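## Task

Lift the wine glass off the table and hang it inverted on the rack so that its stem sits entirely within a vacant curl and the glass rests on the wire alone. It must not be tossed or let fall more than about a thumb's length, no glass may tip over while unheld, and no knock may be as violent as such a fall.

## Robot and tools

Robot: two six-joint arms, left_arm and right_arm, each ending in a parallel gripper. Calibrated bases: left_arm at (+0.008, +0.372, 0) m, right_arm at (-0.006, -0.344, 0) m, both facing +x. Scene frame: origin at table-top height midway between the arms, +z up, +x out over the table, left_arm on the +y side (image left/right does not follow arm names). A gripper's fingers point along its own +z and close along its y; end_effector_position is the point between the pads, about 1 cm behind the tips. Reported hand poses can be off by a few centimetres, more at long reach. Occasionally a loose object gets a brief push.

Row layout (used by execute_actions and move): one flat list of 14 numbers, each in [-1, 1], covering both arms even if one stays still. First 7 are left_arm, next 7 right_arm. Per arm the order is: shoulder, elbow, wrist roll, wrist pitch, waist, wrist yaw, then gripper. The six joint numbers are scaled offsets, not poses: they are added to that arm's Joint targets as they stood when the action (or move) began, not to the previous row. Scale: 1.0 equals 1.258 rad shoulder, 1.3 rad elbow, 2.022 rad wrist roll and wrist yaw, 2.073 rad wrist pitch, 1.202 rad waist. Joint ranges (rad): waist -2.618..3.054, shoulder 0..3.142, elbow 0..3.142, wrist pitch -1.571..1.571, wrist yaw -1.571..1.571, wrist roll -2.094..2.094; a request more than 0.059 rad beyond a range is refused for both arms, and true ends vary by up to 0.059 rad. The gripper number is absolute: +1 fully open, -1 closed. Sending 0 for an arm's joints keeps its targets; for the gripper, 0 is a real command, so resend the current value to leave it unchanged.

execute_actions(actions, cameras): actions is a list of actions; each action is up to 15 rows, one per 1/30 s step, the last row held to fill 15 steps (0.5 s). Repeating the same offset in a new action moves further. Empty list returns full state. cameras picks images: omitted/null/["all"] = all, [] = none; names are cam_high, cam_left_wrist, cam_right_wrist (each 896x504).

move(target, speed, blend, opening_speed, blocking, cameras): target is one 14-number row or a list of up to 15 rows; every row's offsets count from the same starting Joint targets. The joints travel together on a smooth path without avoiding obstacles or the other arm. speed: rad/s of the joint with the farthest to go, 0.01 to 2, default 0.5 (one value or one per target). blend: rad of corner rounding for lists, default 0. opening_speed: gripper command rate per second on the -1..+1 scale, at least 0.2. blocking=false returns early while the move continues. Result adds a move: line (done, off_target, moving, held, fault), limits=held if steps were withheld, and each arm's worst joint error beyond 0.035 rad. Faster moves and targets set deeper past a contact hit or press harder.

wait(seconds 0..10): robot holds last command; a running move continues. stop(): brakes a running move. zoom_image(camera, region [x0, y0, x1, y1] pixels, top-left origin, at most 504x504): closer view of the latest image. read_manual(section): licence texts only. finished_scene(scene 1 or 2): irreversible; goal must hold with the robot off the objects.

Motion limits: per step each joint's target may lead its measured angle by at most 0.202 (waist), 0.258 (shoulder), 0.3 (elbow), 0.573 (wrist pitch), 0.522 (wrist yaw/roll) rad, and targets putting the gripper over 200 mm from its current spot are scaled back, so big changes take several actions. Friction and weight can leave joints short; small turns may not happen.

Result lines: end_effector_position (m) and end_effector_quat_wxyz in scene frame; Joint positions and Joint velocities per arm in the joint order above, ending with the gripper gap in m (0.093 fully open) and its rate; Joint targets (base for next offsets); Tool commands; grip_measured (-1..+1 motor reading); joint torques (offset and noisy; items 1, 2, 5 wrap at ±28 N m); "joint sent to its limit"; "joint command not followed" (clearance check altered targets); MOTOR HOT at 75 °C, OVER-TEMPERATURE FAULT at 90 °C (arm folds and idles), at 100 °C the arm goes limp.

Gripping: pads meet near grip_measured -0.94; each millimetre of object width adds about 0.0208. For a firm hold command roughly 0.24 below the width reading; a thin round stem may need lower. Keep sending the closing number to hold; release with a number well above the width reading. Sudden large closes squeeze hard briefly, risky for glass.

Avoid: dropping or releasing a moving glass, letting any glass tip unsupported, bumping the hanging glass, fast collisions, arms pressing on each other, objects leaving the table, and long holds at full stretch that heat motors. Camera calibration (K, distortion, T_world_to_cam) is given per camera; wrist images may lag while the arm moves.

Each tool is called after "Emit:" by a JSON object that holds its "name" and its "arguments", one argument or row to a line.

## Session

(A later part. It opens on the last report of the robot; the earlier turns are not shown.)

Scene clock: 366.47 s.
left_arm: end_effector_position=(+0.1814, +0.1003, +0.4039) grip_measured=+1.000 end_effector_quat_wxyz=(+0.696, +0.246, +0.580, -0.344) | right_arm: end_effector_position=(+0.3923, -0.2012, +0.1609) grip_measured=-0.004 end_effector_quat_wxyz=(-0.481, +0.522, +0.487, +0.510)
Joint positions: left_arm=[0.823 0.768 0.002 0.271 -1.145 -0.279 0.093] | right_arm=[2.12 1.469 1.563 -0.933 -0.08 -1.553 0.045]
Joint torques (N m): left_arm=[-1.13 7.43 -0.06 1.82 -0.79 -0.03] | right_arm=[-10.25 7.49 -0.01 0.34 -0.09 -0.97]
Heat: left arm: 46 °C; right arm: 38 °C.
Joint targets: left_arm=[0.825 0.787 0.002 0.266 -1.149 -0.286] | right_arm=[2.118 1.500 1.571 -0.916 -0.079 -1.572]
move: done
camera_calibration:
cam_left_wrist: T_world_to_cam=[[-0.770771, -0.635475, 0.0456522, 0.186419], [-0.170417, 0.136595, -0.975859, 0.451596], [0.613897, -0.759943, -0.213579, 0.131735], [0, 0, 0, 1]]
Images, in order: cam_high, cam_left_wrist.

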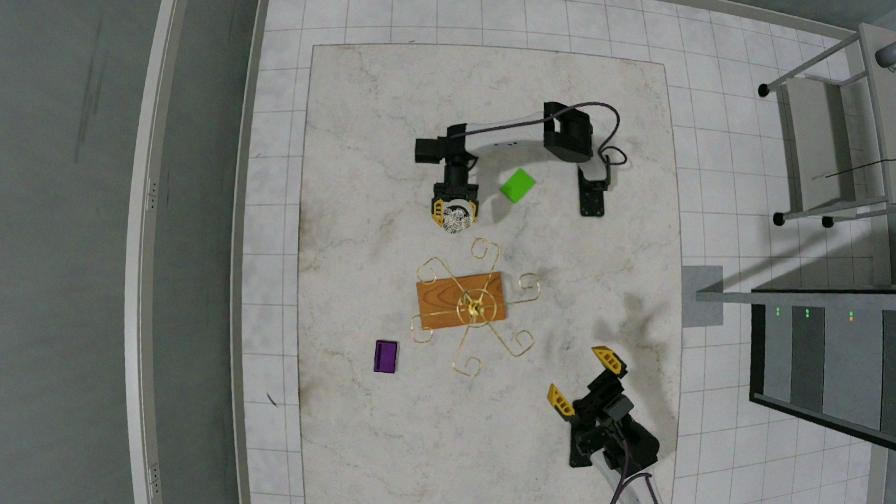

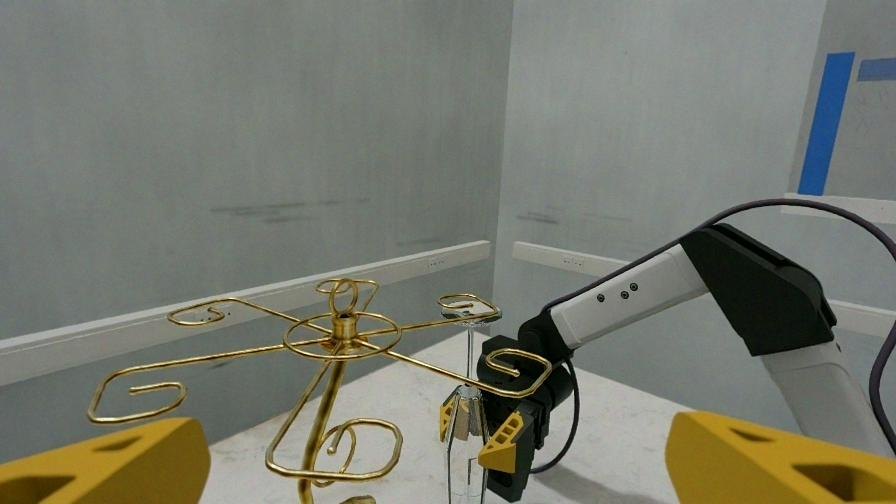

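Emit:
{"name": "move", "arguments": {
  "target": [
    [0,0,0,0,0,0,1,-0.0835,0.1011,0,-0.1066,0,0,-0.22],
    [0,0,0,0,0,0,1,0.0602,0.2785,0,-0.1462,0.1706,0,-0.22]
  ],
  "speed": 0.25,
  "cameras": ["cam_high","cam_left_wrist"]
}}

Emit:
{"name": "zoom_image", "arguments": {
  "camera": "cam_high",
  "region": [430, 220, 530, 320]
}}

Emit:
{"name": "zoom_image", "arguments": {
  "camera": "cam_left_wrist",
  "region": [300, 220, 560, 420]
}}

Scene clock: 438.20 s.
left_arm: end_effector_position=(+0.1814, +0.1003, +0.4039) grip_measured=+1.000 end_effector_quat_wxyz=(+0.696, +0.246, +0.580, -0.344) | right_arm: end_effector_position=(+0.3903, -0.1177, +0.2201) grip_measured=-0.004 end_effector_quat_wxyz=(+0.526, -0.464, -0.542, -0.462)
Joint positions: left_arm=[0.823 0.768 0.002 0.271 -1.145 -0.279 0.093] | right_arm=[2.191 1.827 1.563 -1.202 0.126 -1.553 0.045]
Joint torques (N m): left_arm=[-1.25 7.27 -0.07 1.77 -0.76 -0.07] | right_arm=[-10.85 8.09 -0.03 0.02 -0.05 -1]
Heat: left arm: 47 °C; right arm: 43 °C.
Joint targets: left_arm=[0.825 0.787 0.002 0.266 -1.149 -0.286] | right_arm=[2.194 1.862 1.571 -1.219 0.126 -1.572]
move: done
camera_calibration:
cam_left_wrist: T_world_to_cam=[[-0.770771, -0.635475, 0.0456522, 0.186419], [-0.170417, 0.136595, -0.975859, 0.451596], [0.613897, -0.759943, -0.213579, 0.131735], [0, 0, 0, 1]]
Images, in order: cam_high, cam_left_wrist.

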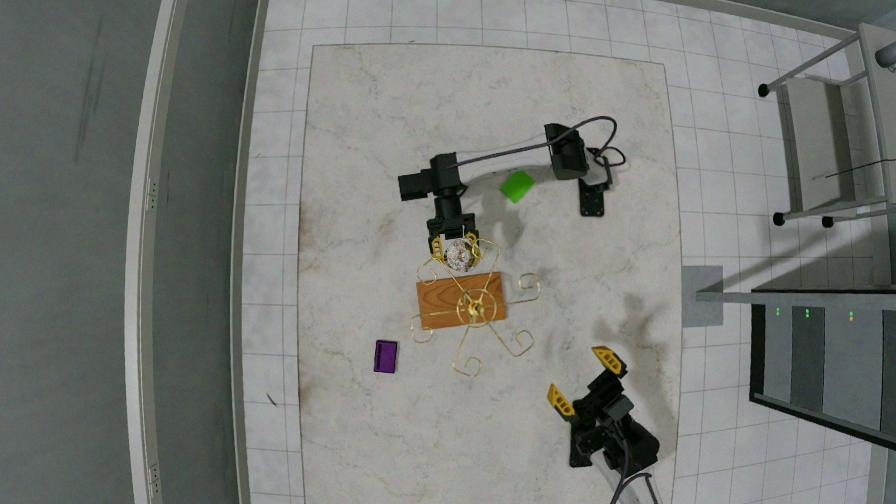

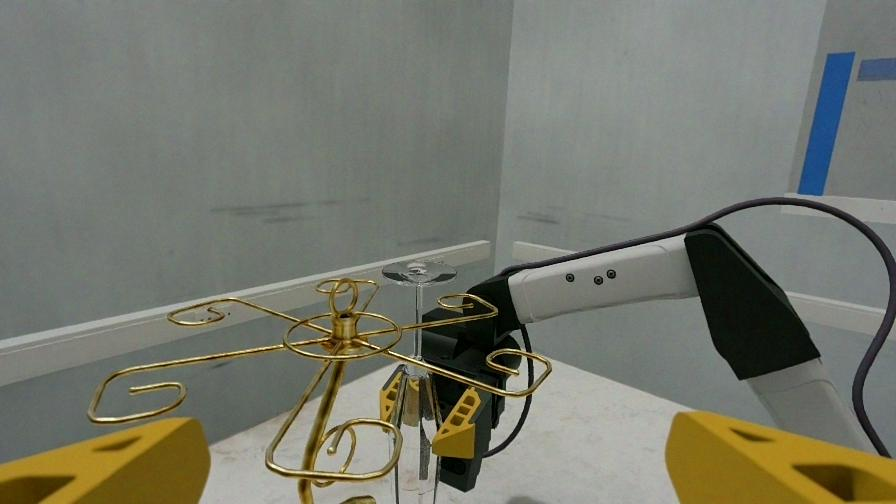

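Scaled by 5.040 from the camera's 896x504 image, which has a finer 1280x720 frame.

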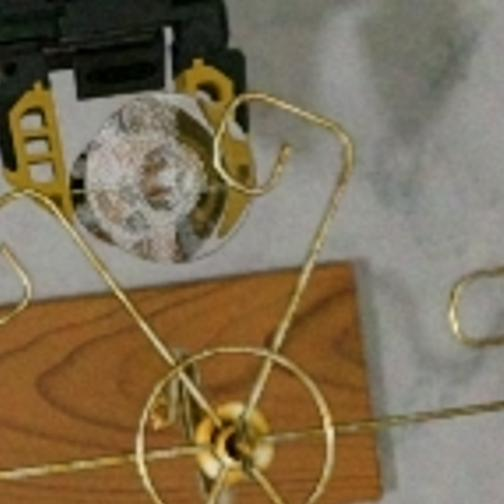

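Scaled by 1.938 from the camera's 896x504 image, which has a finer 1280x720 frame.

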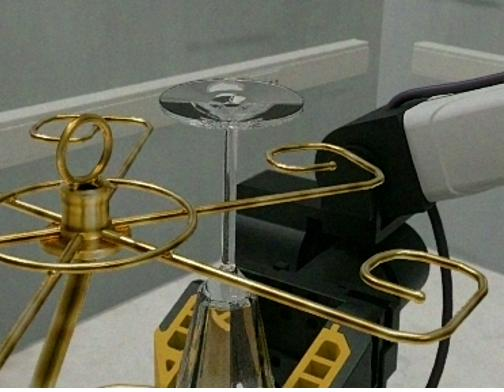

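Emit:
{"name": "move", "arguments": {
  "target": [
    [0,0,0,0,0,0,1,-0.03,0,0,0,0,0,-0.22],
    [0,0,0,0,0,0,1,-0.1105,-0.1646,0,0.0473,0.0499,0,-0.22]
  ],
  "speed": 0.15,
  "cameras": ["cam_high","cam_left_wrist"]
}}

Emit:
{"name": "zoom_image", "arguments": {
  "camera": "cam_high",
  "region": [440, 220, 520, 300]
}}

Emit:
{"name": "zoom_image", "arguments": {
  "camera": "cam_left_wrist",
  "region": [360, 230, 560, 400]
}}

Scene clock: 495.07 s.
left_arm: end_effector_position=(+0.1814, +0.1003, +0.4039) grip_measured=+1.000 end_effector_quat_wxyz=(+0.696, +0.246, +0.580, -0.344) | right_arm: end_effector_position=(+0.3531, -0.1018, +0.2150) grip_measured=-0.004 end_effector_quat_wxyz=(+0.541, -0.453, -0.551, -0.445)
Joint positions: left_arm=[0.823 0.768 0.002 0.271 -1.145 -0.279 0.093] | right_arm=[2.095 1.656 1.563 -1.139 0.18 -1.553 0.045]
Joint torques (N m): left_arm=[-1.17 7.36 -0.07 1.79 -0.83 -0.11] | right_arm=[-13.96 4.55 -0.02 0.32 0.54 -0.96]
Joint targets: left_arm=[0.825 0.787 0.002 0.266 -1.149 -0.286] | right_arm=[2.055 1.648 1.571 -1.121 0.186 -1.572]
move: off_target (right_arm); right_arm: the shoulder is farthest, 0.040 rad from its target
camera_calibration:
cam_left_wrist: T_world_to_cam=[[-0.770771, -0.635475, 0.0456522, 0.186419], [-0.170417, 0.136595, -0.975859, 0.451596], [0.613897, -0.759943, -0.213579, 0.131735], [0, 0, 0, 1]]
Images, in order: cam_high, cam_left_wrist.

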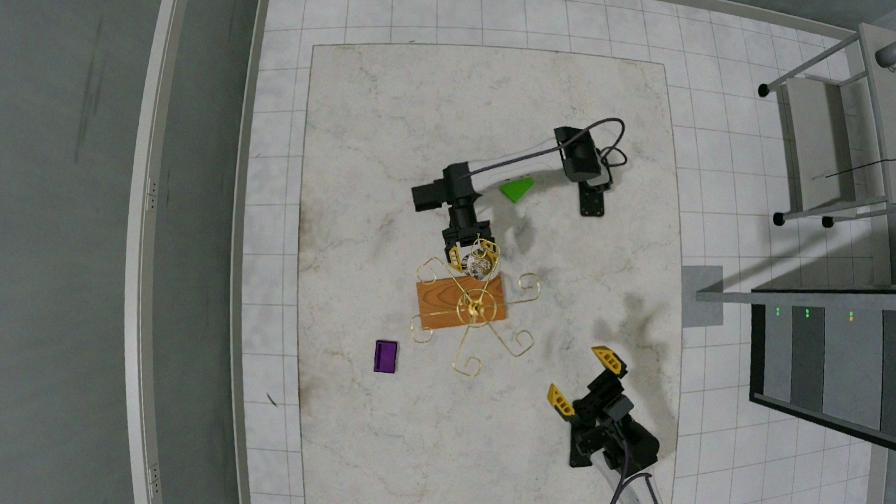

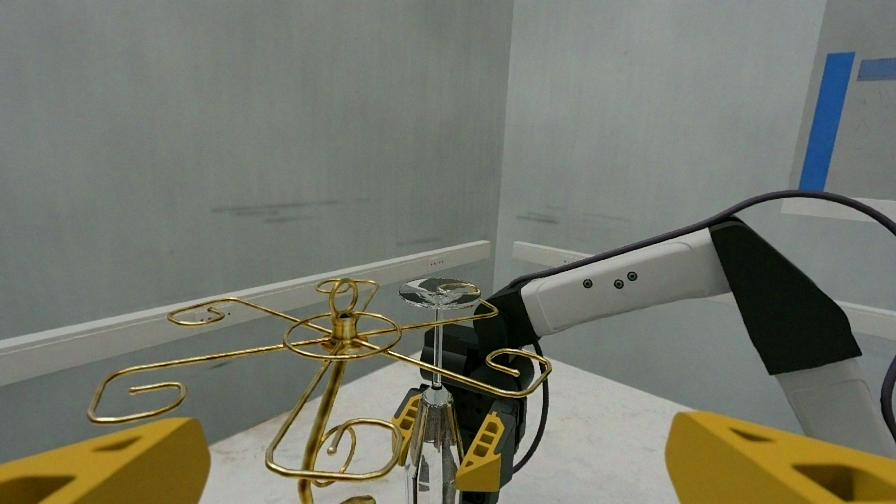

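Scaled by 6.300 from the camera's 896x504 image, which has a finer 1280x720 frame.

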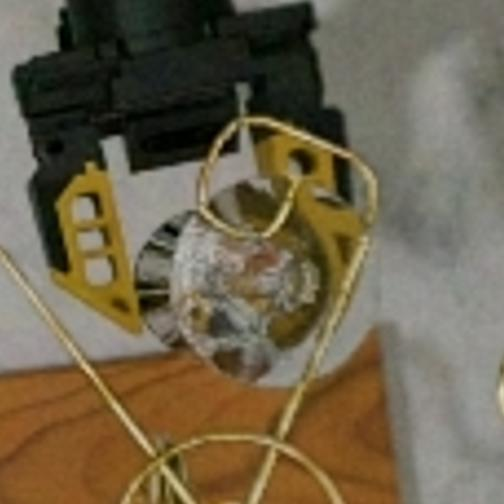

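Scaled by 2.520 from the camera's 896x504 image, which has a finer 1280x720 frame.

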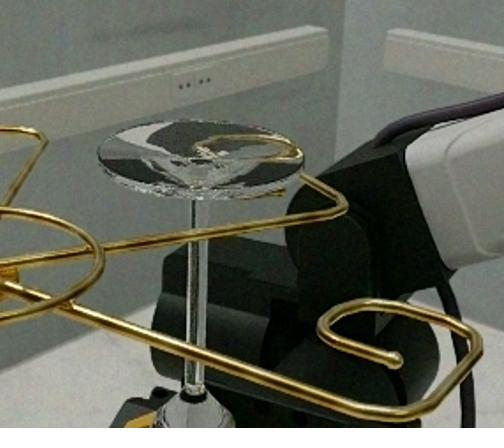

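Emit:
{"name": "move", "arguments": {
  "target": [0,0,0,0,0,0,1,-0.0759,-0.1262,0,0.0365,-0.0399,0,-0.22],
  "speed": 0.1,
  "cameras": ["cam_high","cam_left_wrist"]
}}

Emit:
{"name": "zoom_image", "arguments": {
  "camera": "cam_high",
  "region": [450, 210, 530, 290]
}}

Emit:
{"name": "zoom_image", "arguments": {
  "camera": "cam_left_wrist",
  "region": [390, 250, 530, 370]
}}

Scene clock: 526.77 s.
left_arm: end_effector_position=(+0.1814, +0.1003, +0.4039) grip_measured=+1.000 end_effector_quat_wxyz=(+0.696, +0.246, +0.580, -0.344) | right_arm: end_effector_position=(+0.3355, -0.1186, +0.2108) grip_measured=-0.004 end_effector_quat_wxyz=(+0.531, -0.460, -0.546, -0.457)
Joint positions: left_arm=[0.823 0.768 0.002 0.271 -1.145 -0.279 0.093] | right_arm=[1.997 1.492 1.563 -1.063 0.145 -1.553 0.045]
Joint torques (N m): left_arm=[-1.22 7.27 -0.08 1.78 -0.5 -0.06] | right_arm=[-13.04 4.56 0 0.32 -0.8 -1.01]
Heat: left arm: 48 °C; right arm: 50 °C.
Joint targets: left_arm=[0.825 0.787 0.002 0.267 -1.149 -0.286] | right_arm=[1.959 1.484 1.571 -1.046 0.138 -1.572]
move: off_target (right_arm); right_arm: the shoulder is farthest, 0.037 rad from its target
camera_calibration:
cam_left_wrist: T_world_to_cam=[[-0.770771, -0.635475, 0.0456522, 0.186419], [-0.170417, 0.136595, -0.975859, 0.451596], [0.613897, -0.759943, -0.213579, 0.131735], [0, 0, 0, 1]]
Images, in order: cam_high, cam_left_wrist.

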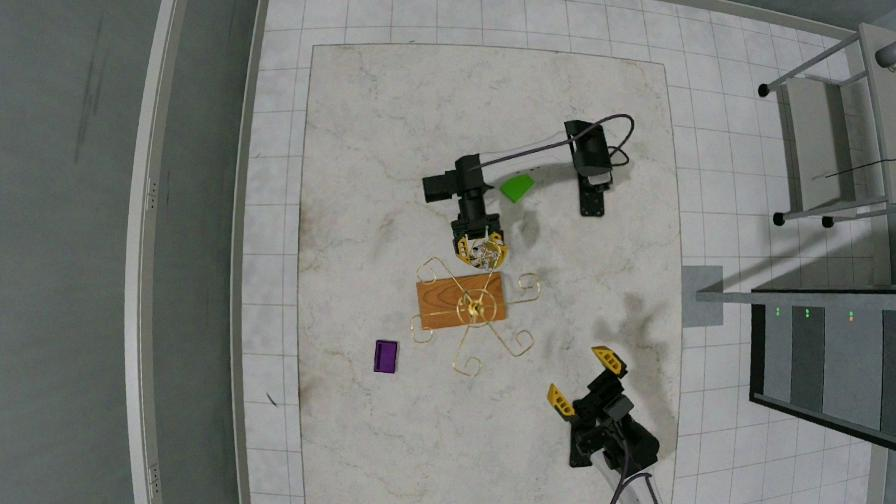

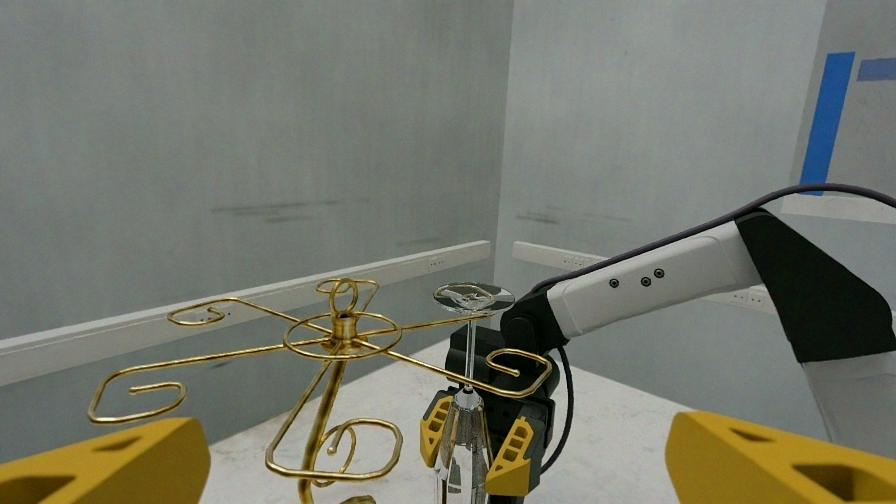

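Scaled by 6.300 from the camera's 896x504 image, which has a finer 1280x720 frame.

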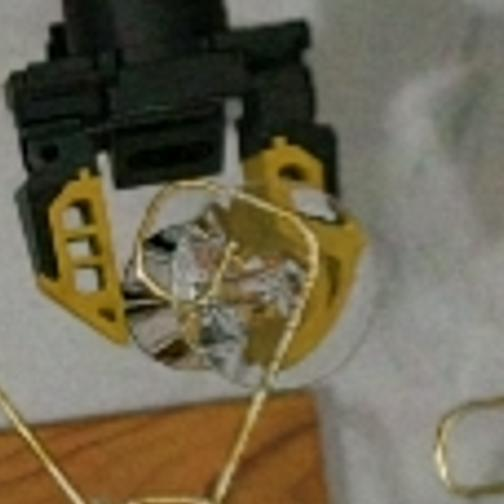

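Scaled by 3.600 from the camera's 896x504 image, which has a finer 1280x720 frame.

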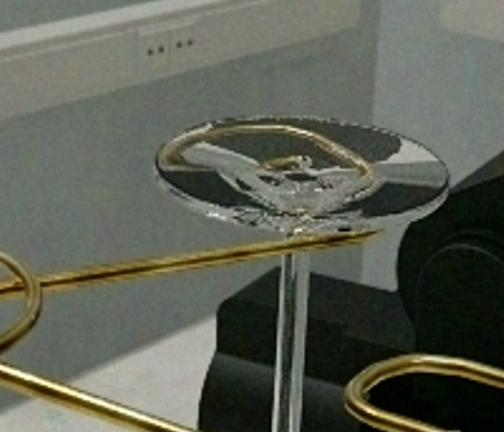

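Emit:
{"name": "move", "arguments": {
  "target": [0,0,0,0,0,0,1,-0.0175,-0.0362,0,0.0104,-0.0336,0,-0.22],
  "speed": 0.08,
  "cameras": ["cam_high","cam_left_wrist"]
}}

Emit:
{"name": "zoom_image", "arguments": {
  "camera": "cam_high",
  "region": [460, 210, 530, 280]
}}

Emit:
{"name": "zoom_image", "arguments": {
  "camera": "cam_left_wrist",
  "region": [410, 260, 530, 350]
}}

Scene clock: 560.30 s.
left_arm: end_effector_position=(+0.1814, +0.1003, +0.4039) grip_measured=+1.000 end_effector_quat_wxyz=(+0.696, +0.246, +0.580, -0.344) | right_arm: end_effector_position=(+0.3371, -0.1337, +0.2072) grip_measured=-0.004 end_effector_quat_wxyz=(+0.522, -0.472, -0.535, -0.467)
Joint positions: left_arm=[0.823 0.768 0.002 0.271 -1.145 -0.279 0.093] | right_arm=[1.975 1.445 1.563 -1.041 0.104 -1.553 0.045]
Joint torques (N m): left_arm=[-1.31 7.28 -0.06 1.77 -0.73 -0.05] | right_arm=[-12.57 4.48 -0.05 0.33 -0.75 -0.98]
Joint targets: left_arm=[0.825 0.787 0.002 0.267 -1.149 -0.286] | right_arm=[1.937 1.436 1.571 -1.024 0.098 -1.572]
move: off_target (right_arm); right_arm: the shoulder is farthest, 0.038 rad from its target
camera_calibration:
cam_left_wrist: T_world_to_cam=[[-0.770771, -0.635475, 0.0456522, 0.186419], [-0.170417, 0.136595, -0.975859, 0.451596], [0.613897, -0.759943, -0.213579, 0.131735], [0, 0, 0, 1]]
Images, in order: cam_high, cam_left_wrist.

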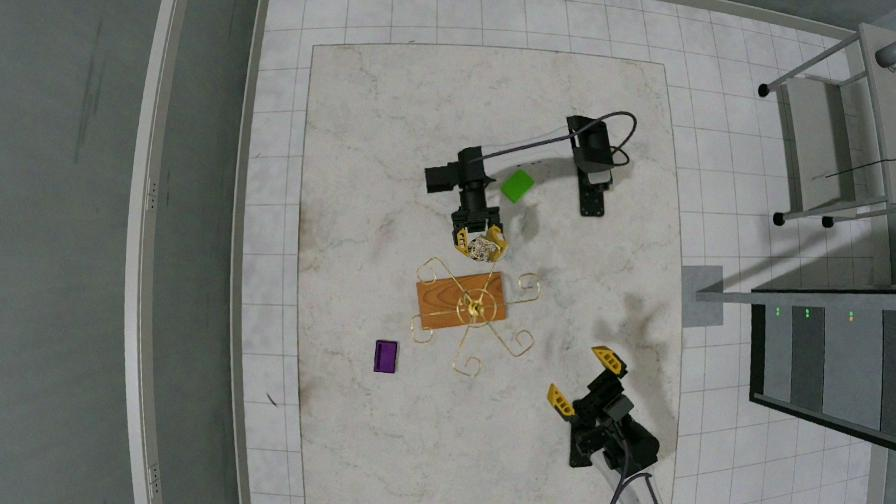

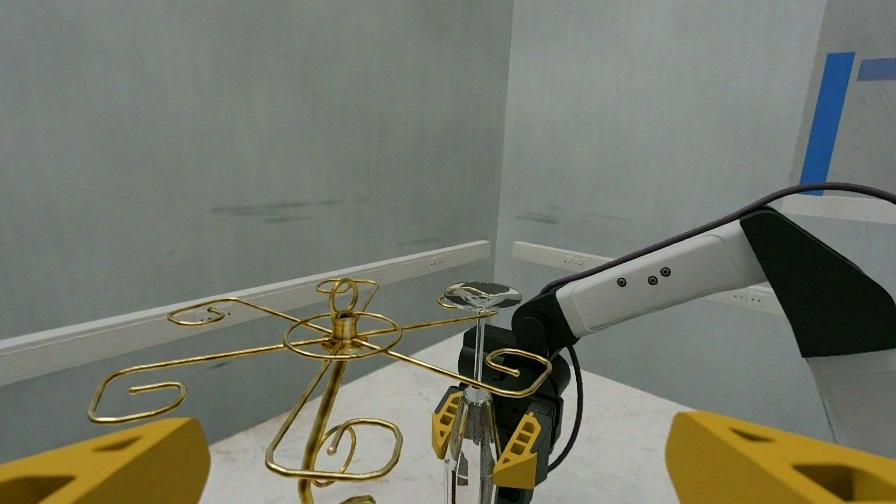

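Scaled by 7.200 from the camera's 896x504 image, which has a finer 1280x720 frame.

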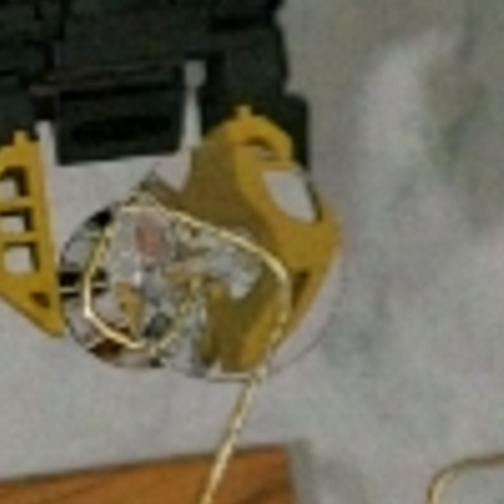

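Scaled by 4.200 from the camera's 896x504 image, which has a finer 1280x720 frame.

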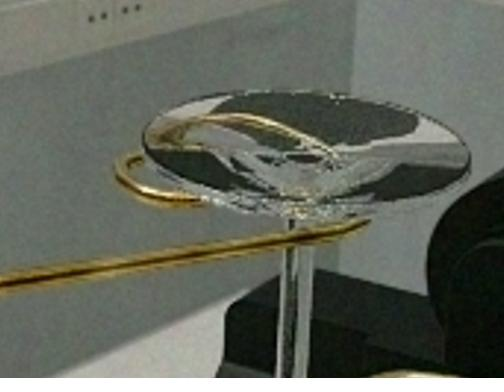

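Emit:
{"name": "move", "arguments": {
  "target": [
    [0,0,0,0,0,0,1,0.0223,0.0223,0,0,0,0,-0.22],
    [0,0,0,0,0,0,1,0.0382,0.04,0,-0.0029,-0.015,0,-0.22]
  ],
  "speed": 0.08,
  "cameras": ["cam_high","cam_left_wrist"]
}}

Emit:
{"name": "zoom_image", "arguments": {
  "camera": "cam_high",
  "region": [460, 210, 530, 280]
}}

Emit:
{"name": "zoom_image", "arguments": {
  "camera": "cam_left_wrist",
  "region": [410, 260, 530, 350]
}}

Scene clock: 607.17 s.
left_arm: end_effector_position=(+0.1814, +0.1003, +0.4039) grip_measured=+1.000 end_effector_quat_wxyz=(+0.696, +0.246, +0.580, -0.344) | right_arm: end_effector_position=(+0.3434, -0.1397, +0.2074) grip_measured=-0.004 end_effector_quat_wxyz=(+0.517, -0.476, -0.532, -0.473)
Joint positions: left_arm=[0.823 0.768 0.002 0.271 -1.145 -0.279 0.093] | right_arm=[1.982 1.456 1.565 -1.04 0.086 -1.553 0.045]
Joint torques (N m): left_arm=[-1.05 7.27 -0.08 1.78 -0.75 -0.03] | right_arm=[-8.98 7.79 -0.02 0.33 -0.75 -1]
Joint targets: left_arm=[0.825 0.787 0.002 0.267 -1.149 -0.286] | right_arm=[1.985 1.489 1.571 -1.030 0.080 -1.572]
move: done
camera_calibration:
cam_left_wrist: T_world_to_cam=[[-0.770771, -0.635475, 0.0456522, 0.186419], [-0.170417, 0.136595, -0.975859, 0.451596], [0.613897, -0.759943, -0.213579, 0.131735], [0, 0, 0, 1]]
Images, in order: cam_high, cam_left_wrist.

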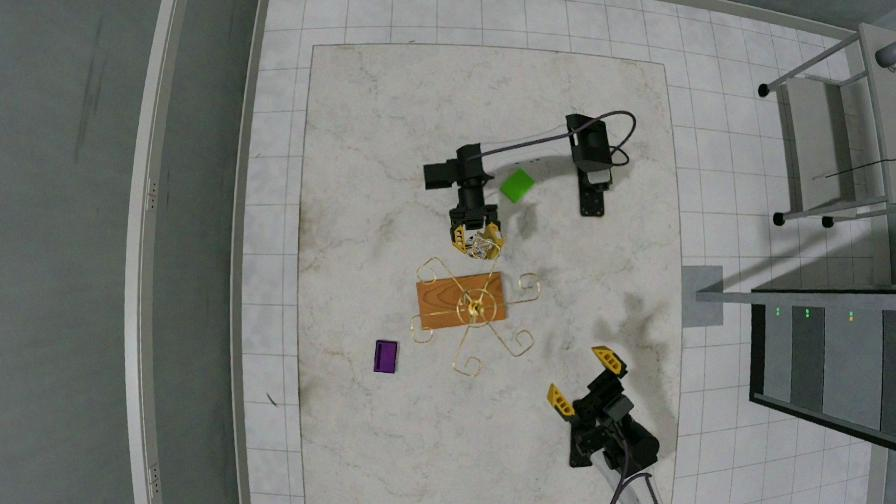

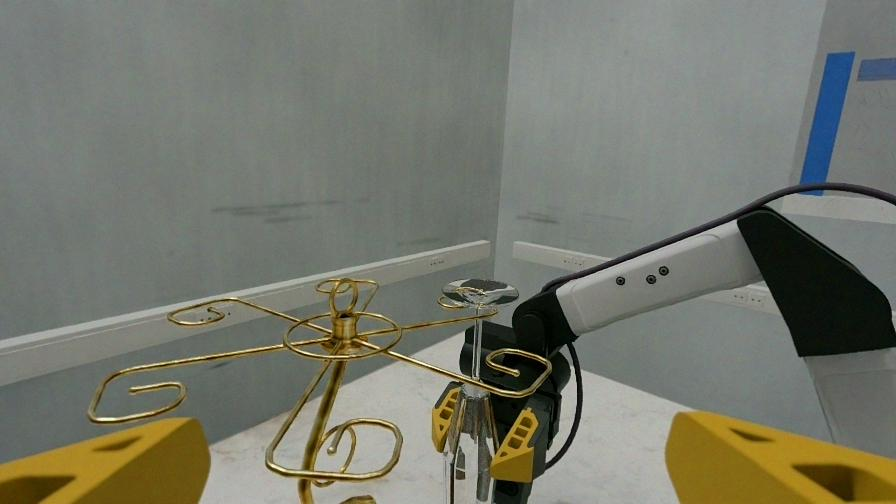

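Scaled by 7.200 from the camera's 896x504 image, which has a finer 1280x720 frame.

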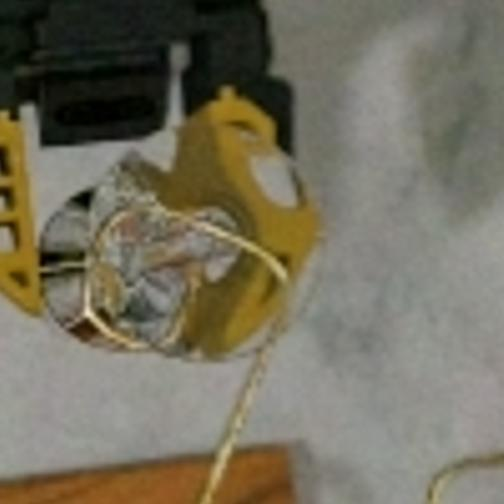

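Scaled by 4.200 from the camera's 896x504 image, which has a finer 1280x720 frame.

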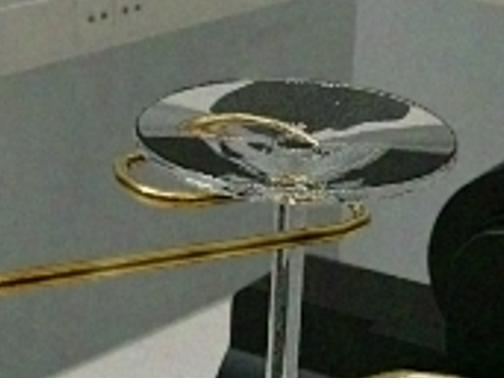

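Emit:
{"name": "move", "arguments": {
  "target": [
    [0,0,0,0,0,0,1,0.0278,0.0392,0,-0.0212,-0.0029,0,-0.22],
    [0,0,0,0,0,0,1,0.0541,0.0777,0,-0.0292,0.0166,0,-0.22]
  ],
  "speed": 0.08,
  "cameras": ["cam_high","cam_left_wrist"]
}}

Emit:
{"name": "zoom_image", "arguments": {
  "camera": "cam_high",
  "region": [450, 210, 520, 280]
}}

Emit:
{"name": "zoom_image", "arguments": {
  "camera": "cam_left_wrist",
  "region": [400, 260, 520, 350]
}}

Scene clock: 624.13 s.
left_arm: end_effector_position=(+0.1814, +0.1003, +0.4039) grip_measured=+1.000 end_effector_quat_wxyz=(+0.696, +0.246, +0.580, -0.344) | right_arm: end_effector_position=(+0.3600, -0.1353, +0.2077) grip_measured=-0.004 end_effector_quat_wxyz=(+0.519, -0.474, -0.533, -0.471)
Joint positions: left_arm=[0.823 0.768 0.002 0.271 -1.145 -0.279 0.093] | right_arm=[2.049 1.557 1.565 -1.074 0.093 -1.553 0.045]
Joint torques (N m): left_arm=[-1.14 7.2 -0.06 1.8 -0.98 -0.05] | right_arm=[-9.48 7.83 -0.04 0.07 0.49 -0.96]
Joint targets: left_arm=[0.825 0.787 0.002 0.267 -1.149 -0.286] | right_arm=[2.053 1.590 1.571 -1.091 0.100 -1.572]
move: done
camera_calibration:
cam_left_wrist: T_world_to_cam=[[-0.770771, -0.635475, 0.0456522, 0.186419], [-0.170417, 0.136595, -0.975859, 0.451596], [0.613897, -0.759943, -0.213579, 0.131735], [0, 0, 0, 1]]
Images, in order: cam_high, cam_left_wrist.

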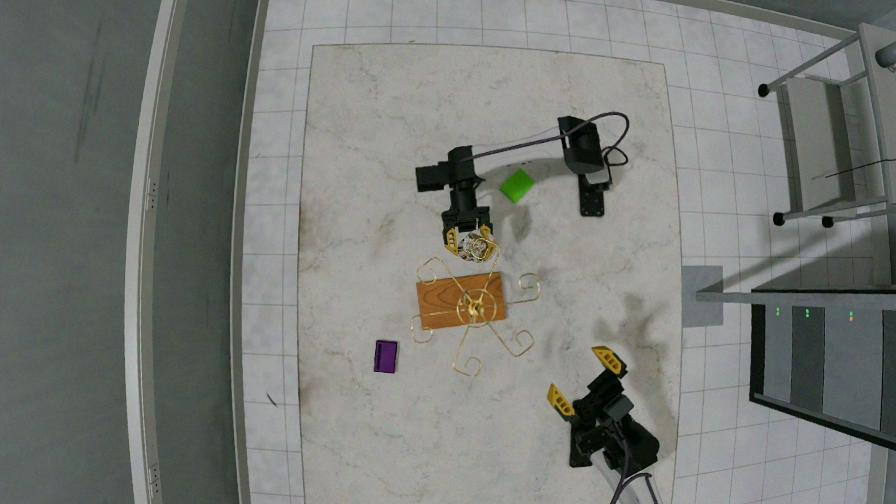

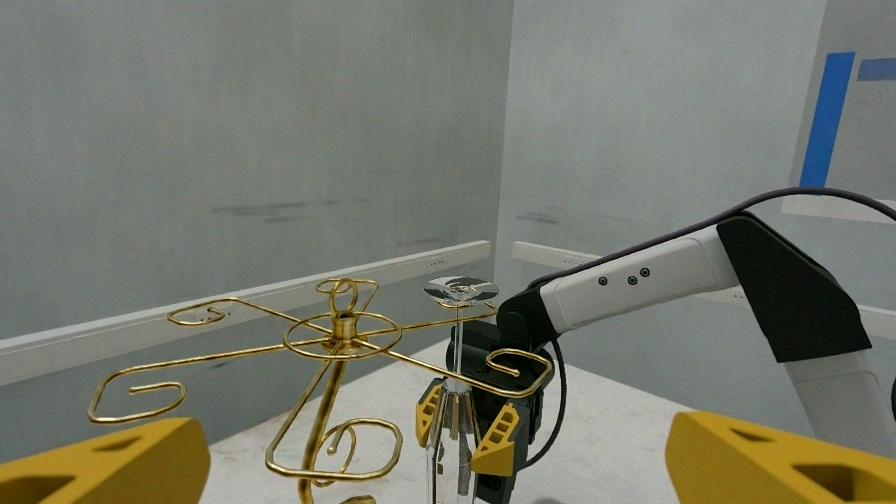

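Scaled by 7.200 from the camera's 896x504 image, which has a finer 1280x720 frame.

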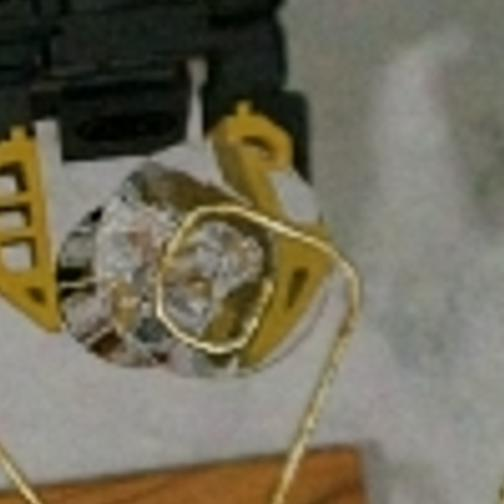

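Scaled by 4.200 from the camera's 896x504 image, which has a finer 1280x720 frame.

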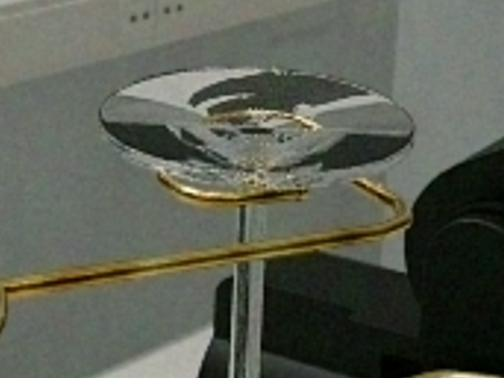

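Emit:
{"name": "move", "arguments": {
  "target": [0,0,0,0,0,0,1,0.0165,0,0,0.023,0.002,0,-0.22],
  "speed": 0.05,
  "cameras": ["cam_high","cam_left_wrist"]
}}

Emit:
{"name": "zoom_image", "arguments": {
  "camera": "cam_left_wrist",
  "region": [400, 260, 520, 350]
}}

Emit:
{"name": "zoom_image", "arguments": {
  "camera": "cam_high",
  "region": [450, 210, 520, 280]
}}

Scene clock: 642.00 s.
left_arm: end_effector_position=(+0.1814, +0.1003, +0.4039) grip_measured=+1.000 end_effector_quat_wxyz=(+0.696, +0.246, +0.580, -0.344) | right_arm: end_effector_position=(+0.3628, -0.1339, +0.2055) grip_measured=-0.004 end_effector_quat_wxyz=(+0.520, -0.469, -0.533, -0.474)
Joint positions: left_arm=[0.823 0.768 0.002 0.271 -1.145 -0.279 0.093] | right_arm=[2.063 1.562 1.565 -1.057 0.095 -1.562 0.045]
Joint torques (N m): left_arm=[-1.21 7.46 -0.08 1.78 -0.9 -0.05] | right_arm=[-8.92 7.31 -0.03 0.36 0.46 -0.9]
Heat: left arm: 48 °C; right arm: 45 °C.
Joint targets: left_arm=[0.825 0.787 0.002 0.267 -1.149 -0.286] | right_arm=[2.074 1.589 1.571 -1.043 0.102 -1.572]
move: done
camera_calibration:
cam_left_wrist: T_world_to_cam=[[-0.770771, -0.635475, 0.0456522, 0.186419], [-0.170417, 0.136595, -0.975859, 0.451596], [0.613897, -0.759943, -0.213579, 0.131735], [0, 0, 0, 1]]
Images, in order: cam_high, cam_left_wrist.

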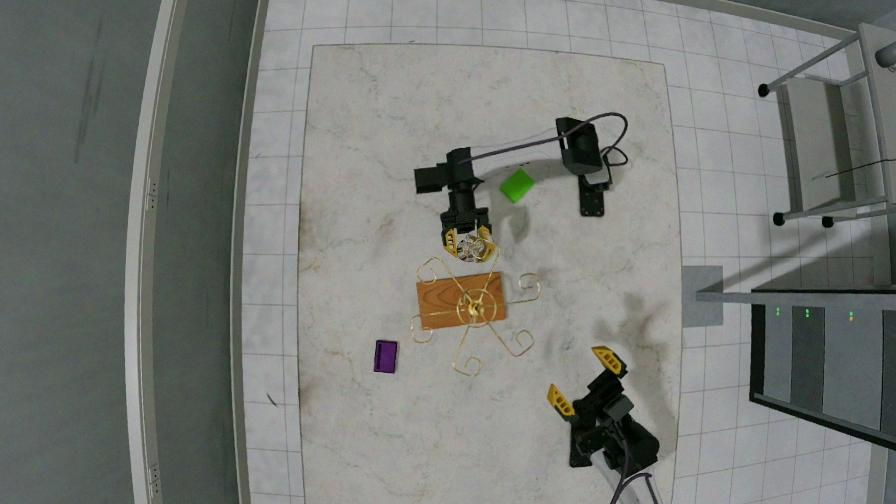

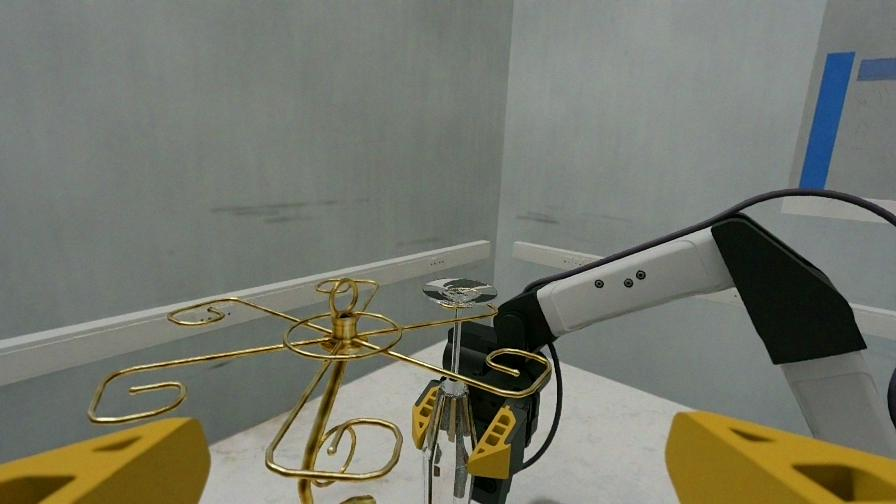

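Scaled by 4.200 from the camera's 896x504 image, which has a finer 1280x720 frame.

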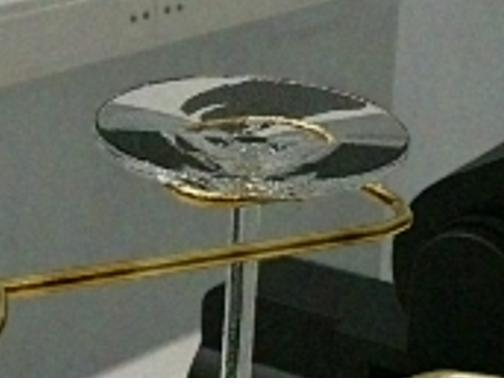

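Scaled by 7.200 from the camera's 896x504 image, which has a finer 1280x720 frame.

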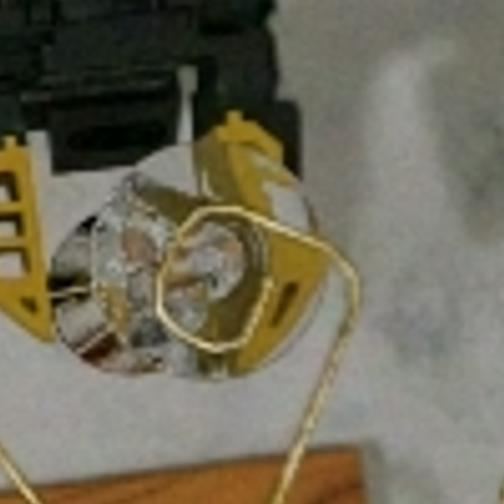

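Emit:
{"name": "move", "arguments": {
  "target": [0,0,0,0,0,0,1,0,0,0,0,0,0,0.3],
  "opening_speed": 0.2,
  "cameras": ["cam_high","cam_left_wrist","cam_right_wrist"]
}}

Emit:
{"name": "zoom_image", "arguments": {
  "camera": "cam_left_wrist",
  "region": [380, 250, 560, 504]
}}

Emit:
{"name": "zoom_image", "arguments": {
  "camera": "cam_high",
  "region": [440, 200, 520, 280]
}}

Scene clock: 653.70 s.
left_arm: end_effector_position=(+0.1814, +0.1003, +0.4039) grip_measured=+1.000 end_effector_quat_wxyz=(+0.696, +0.246, +0.580, -0.344) | right_arm: end_effector_position=(+0.3628, -0.1339, +0.2056) grip_measured=+0.297 end_effector_quat_wxyz=(+0.520, -0.468, -0.534, -0.475)
Joint positions: left_arm=[0.823 0.768 0.002 0.271 -1.145 -0.279 0.093] | right_arm=[2.063 1.562 1.565 -1.056 0.095 -1.563 0.059]
Joint torques (N m): left_arm=[-1.18 7.32 -0.09 1.79 -0.8 -0.05] | right_arm=[-8.98 7.62 -0.04 0.36 0.49 -0.89]
Joint targets: left_arm=[0.825 0.787 0.002 0.267 -1.149 -0.286] | right_arm=[2.074 1.589 1.571 -1.043 0.102 -1.572]
move: done
camera_calibration:
cam_left_wrist: T_world_to_cam=[[-0.770771, -0.635475, 0.0456522, 0.186419], [-0.170417, 0.136595, -0.975859, 0.451596], [0.613897, -0.759943, -0.213579, 0.131735], [0, 0, 0, 1]]
cam_right_wrist: T_world_to_cam=[[-0.992528, -0.120384, 0.0198857, 0.34161], [0.0662129, -0.394511, 0.916502, -0.225061], [-0.102487, 0.910971, 0.399535, 0.154809], [0, 0, 0, 1]]

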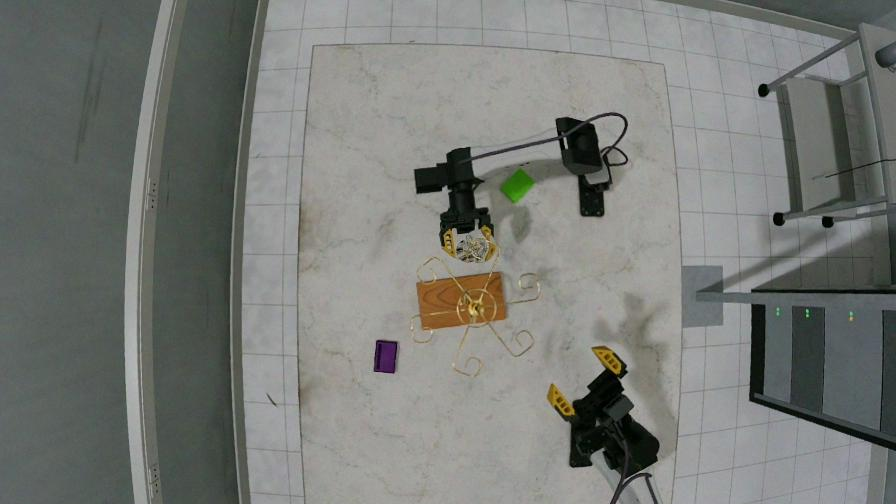

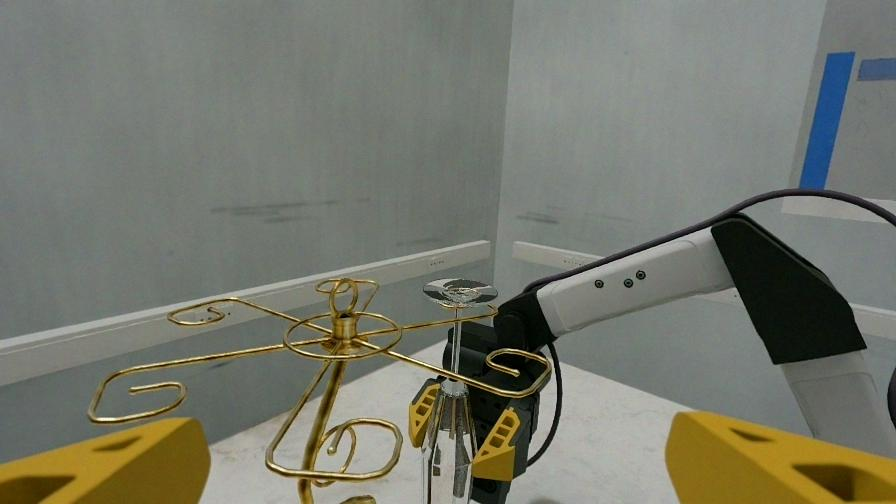

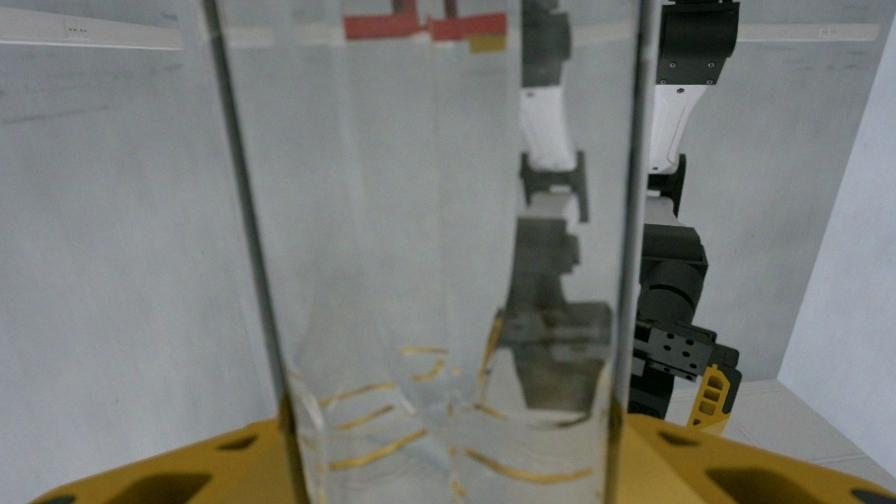

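Scaled by 1.984 from the camera's 896x504 image, which has a finer 1280x720 frame.

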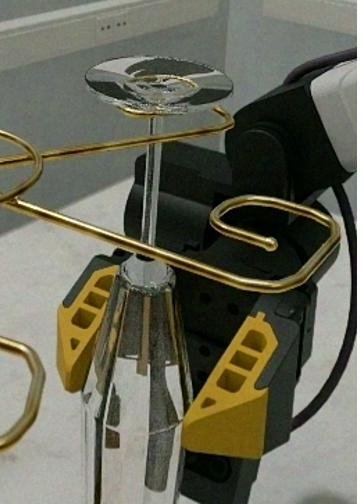

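Scaled by 6.300 from the camera's 896x504 image, which has a finer 1280x720 frame.

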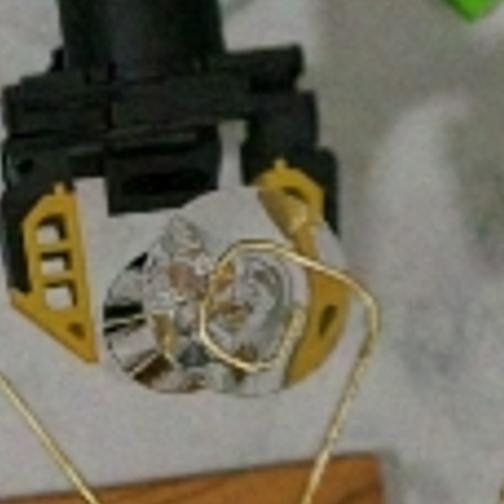

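Emit:
{"name": "move", "arguments": {
  "target": [0,0,0,0,0,0,1,0,0,0,0,0,0,1],
  "opening_speed": 0.3
}}

Emit:
{"name": "zoom_image", "arguments": {
  "camera": "cam_left_wrist",
  "region": [380, 250, 560, 504]
}}

Scene clock: 687.93 s.
left_arm: end_effector_position=(+0.1814, +0.1003, +0.4039) grip_measured=+1.000 end_effector_quat_wxyz=(+0.696, +0.246, +0.580, -0.344) | right_arm: end_effector_position=(+0.3629, -0.1339, +0.2055) grip_measured=+0.999 end_effector_quat_wxyz=(+0.520, -0.468, -0.533, -0.475)
Joint positions: left_arm=[0.823 0.768 0.002 0.271 -1.145 -0.279 0.093] | right_arm=[2.064 1.562 1.565 -1.056 0.095 -1.563 0.093]
Joint torques (N m): left_arm=[-1.18 7.36 -0.11 1.74 -0.85 0] | right_arm=[-9.02 7.46 -0.05 0.34 0.61 -0.88]
Joint targets: left_arm=[0.825 0.787 0.002 0.267 -1.149 -0.286] | right_arm=[2.074 1.589 1.571 -1.043 0.102 -1.572]
move: done
camera_calibration:
cam_left_wrist: T_world_to_cam=[[-0.770771, -0.635475, 0.0456522, 0.186419], [-0.170417, 0.136595, -0.975859, 0.451596], [0.613897, -0.759943, -0.213579, 0.131735], [0, 0, 0, 1]]
cam_right_wrist: T_world_to_cam=[[-0.992521, -0.120383, 0.020267, 0.341566], [0.0665604, -0.394473, 0.916494, -0.225052], [-0.102336, 0.910988, 0.399535, 0.154813], [0, 0, 0, 1]]

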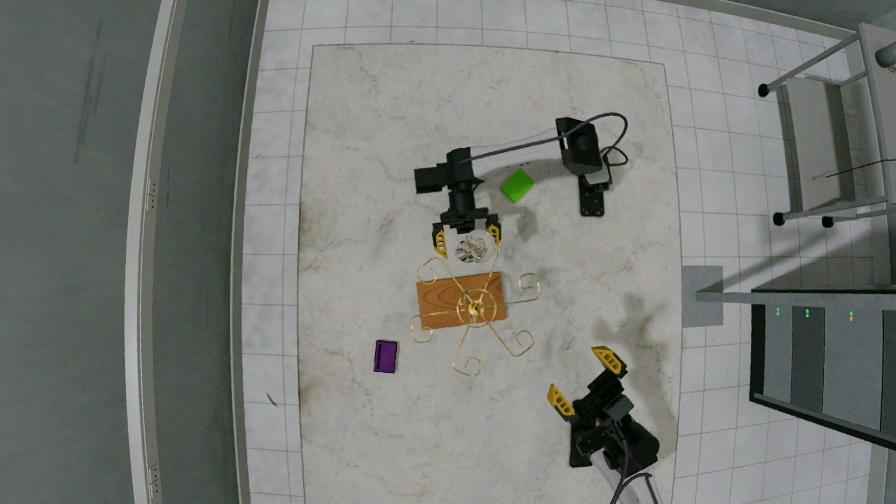

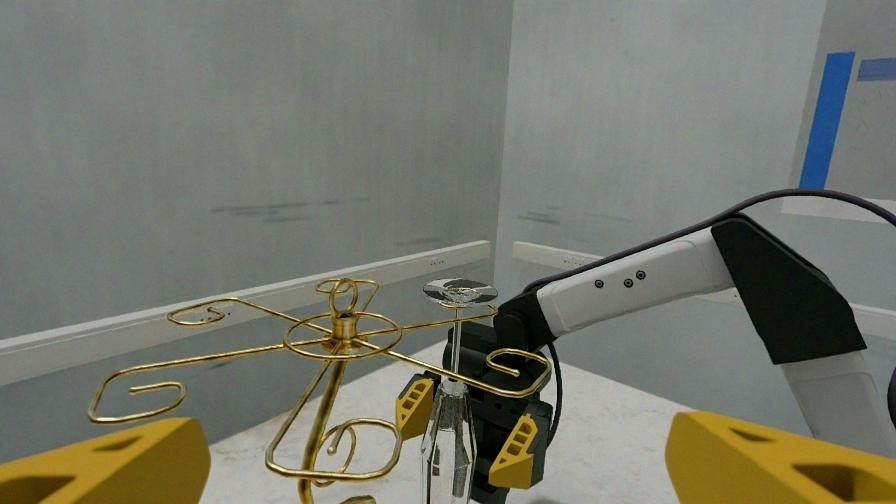

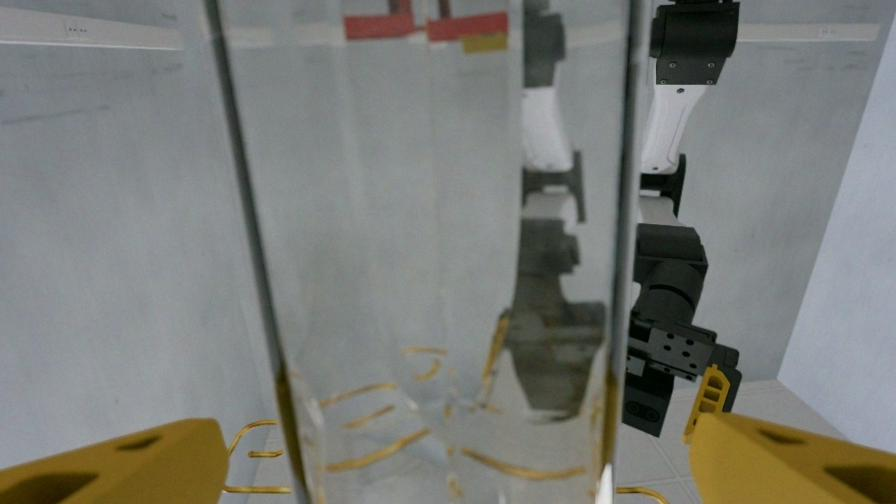

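Scaled by 1.984 from the camera's 896x504 image, which has a finer 1280x720 frame.

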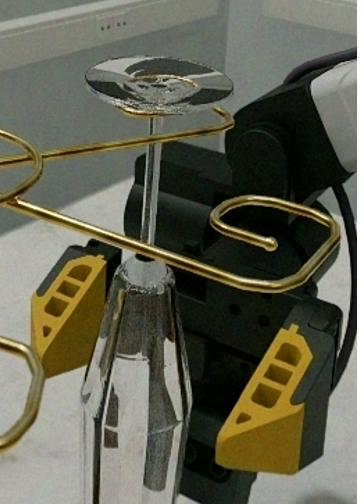

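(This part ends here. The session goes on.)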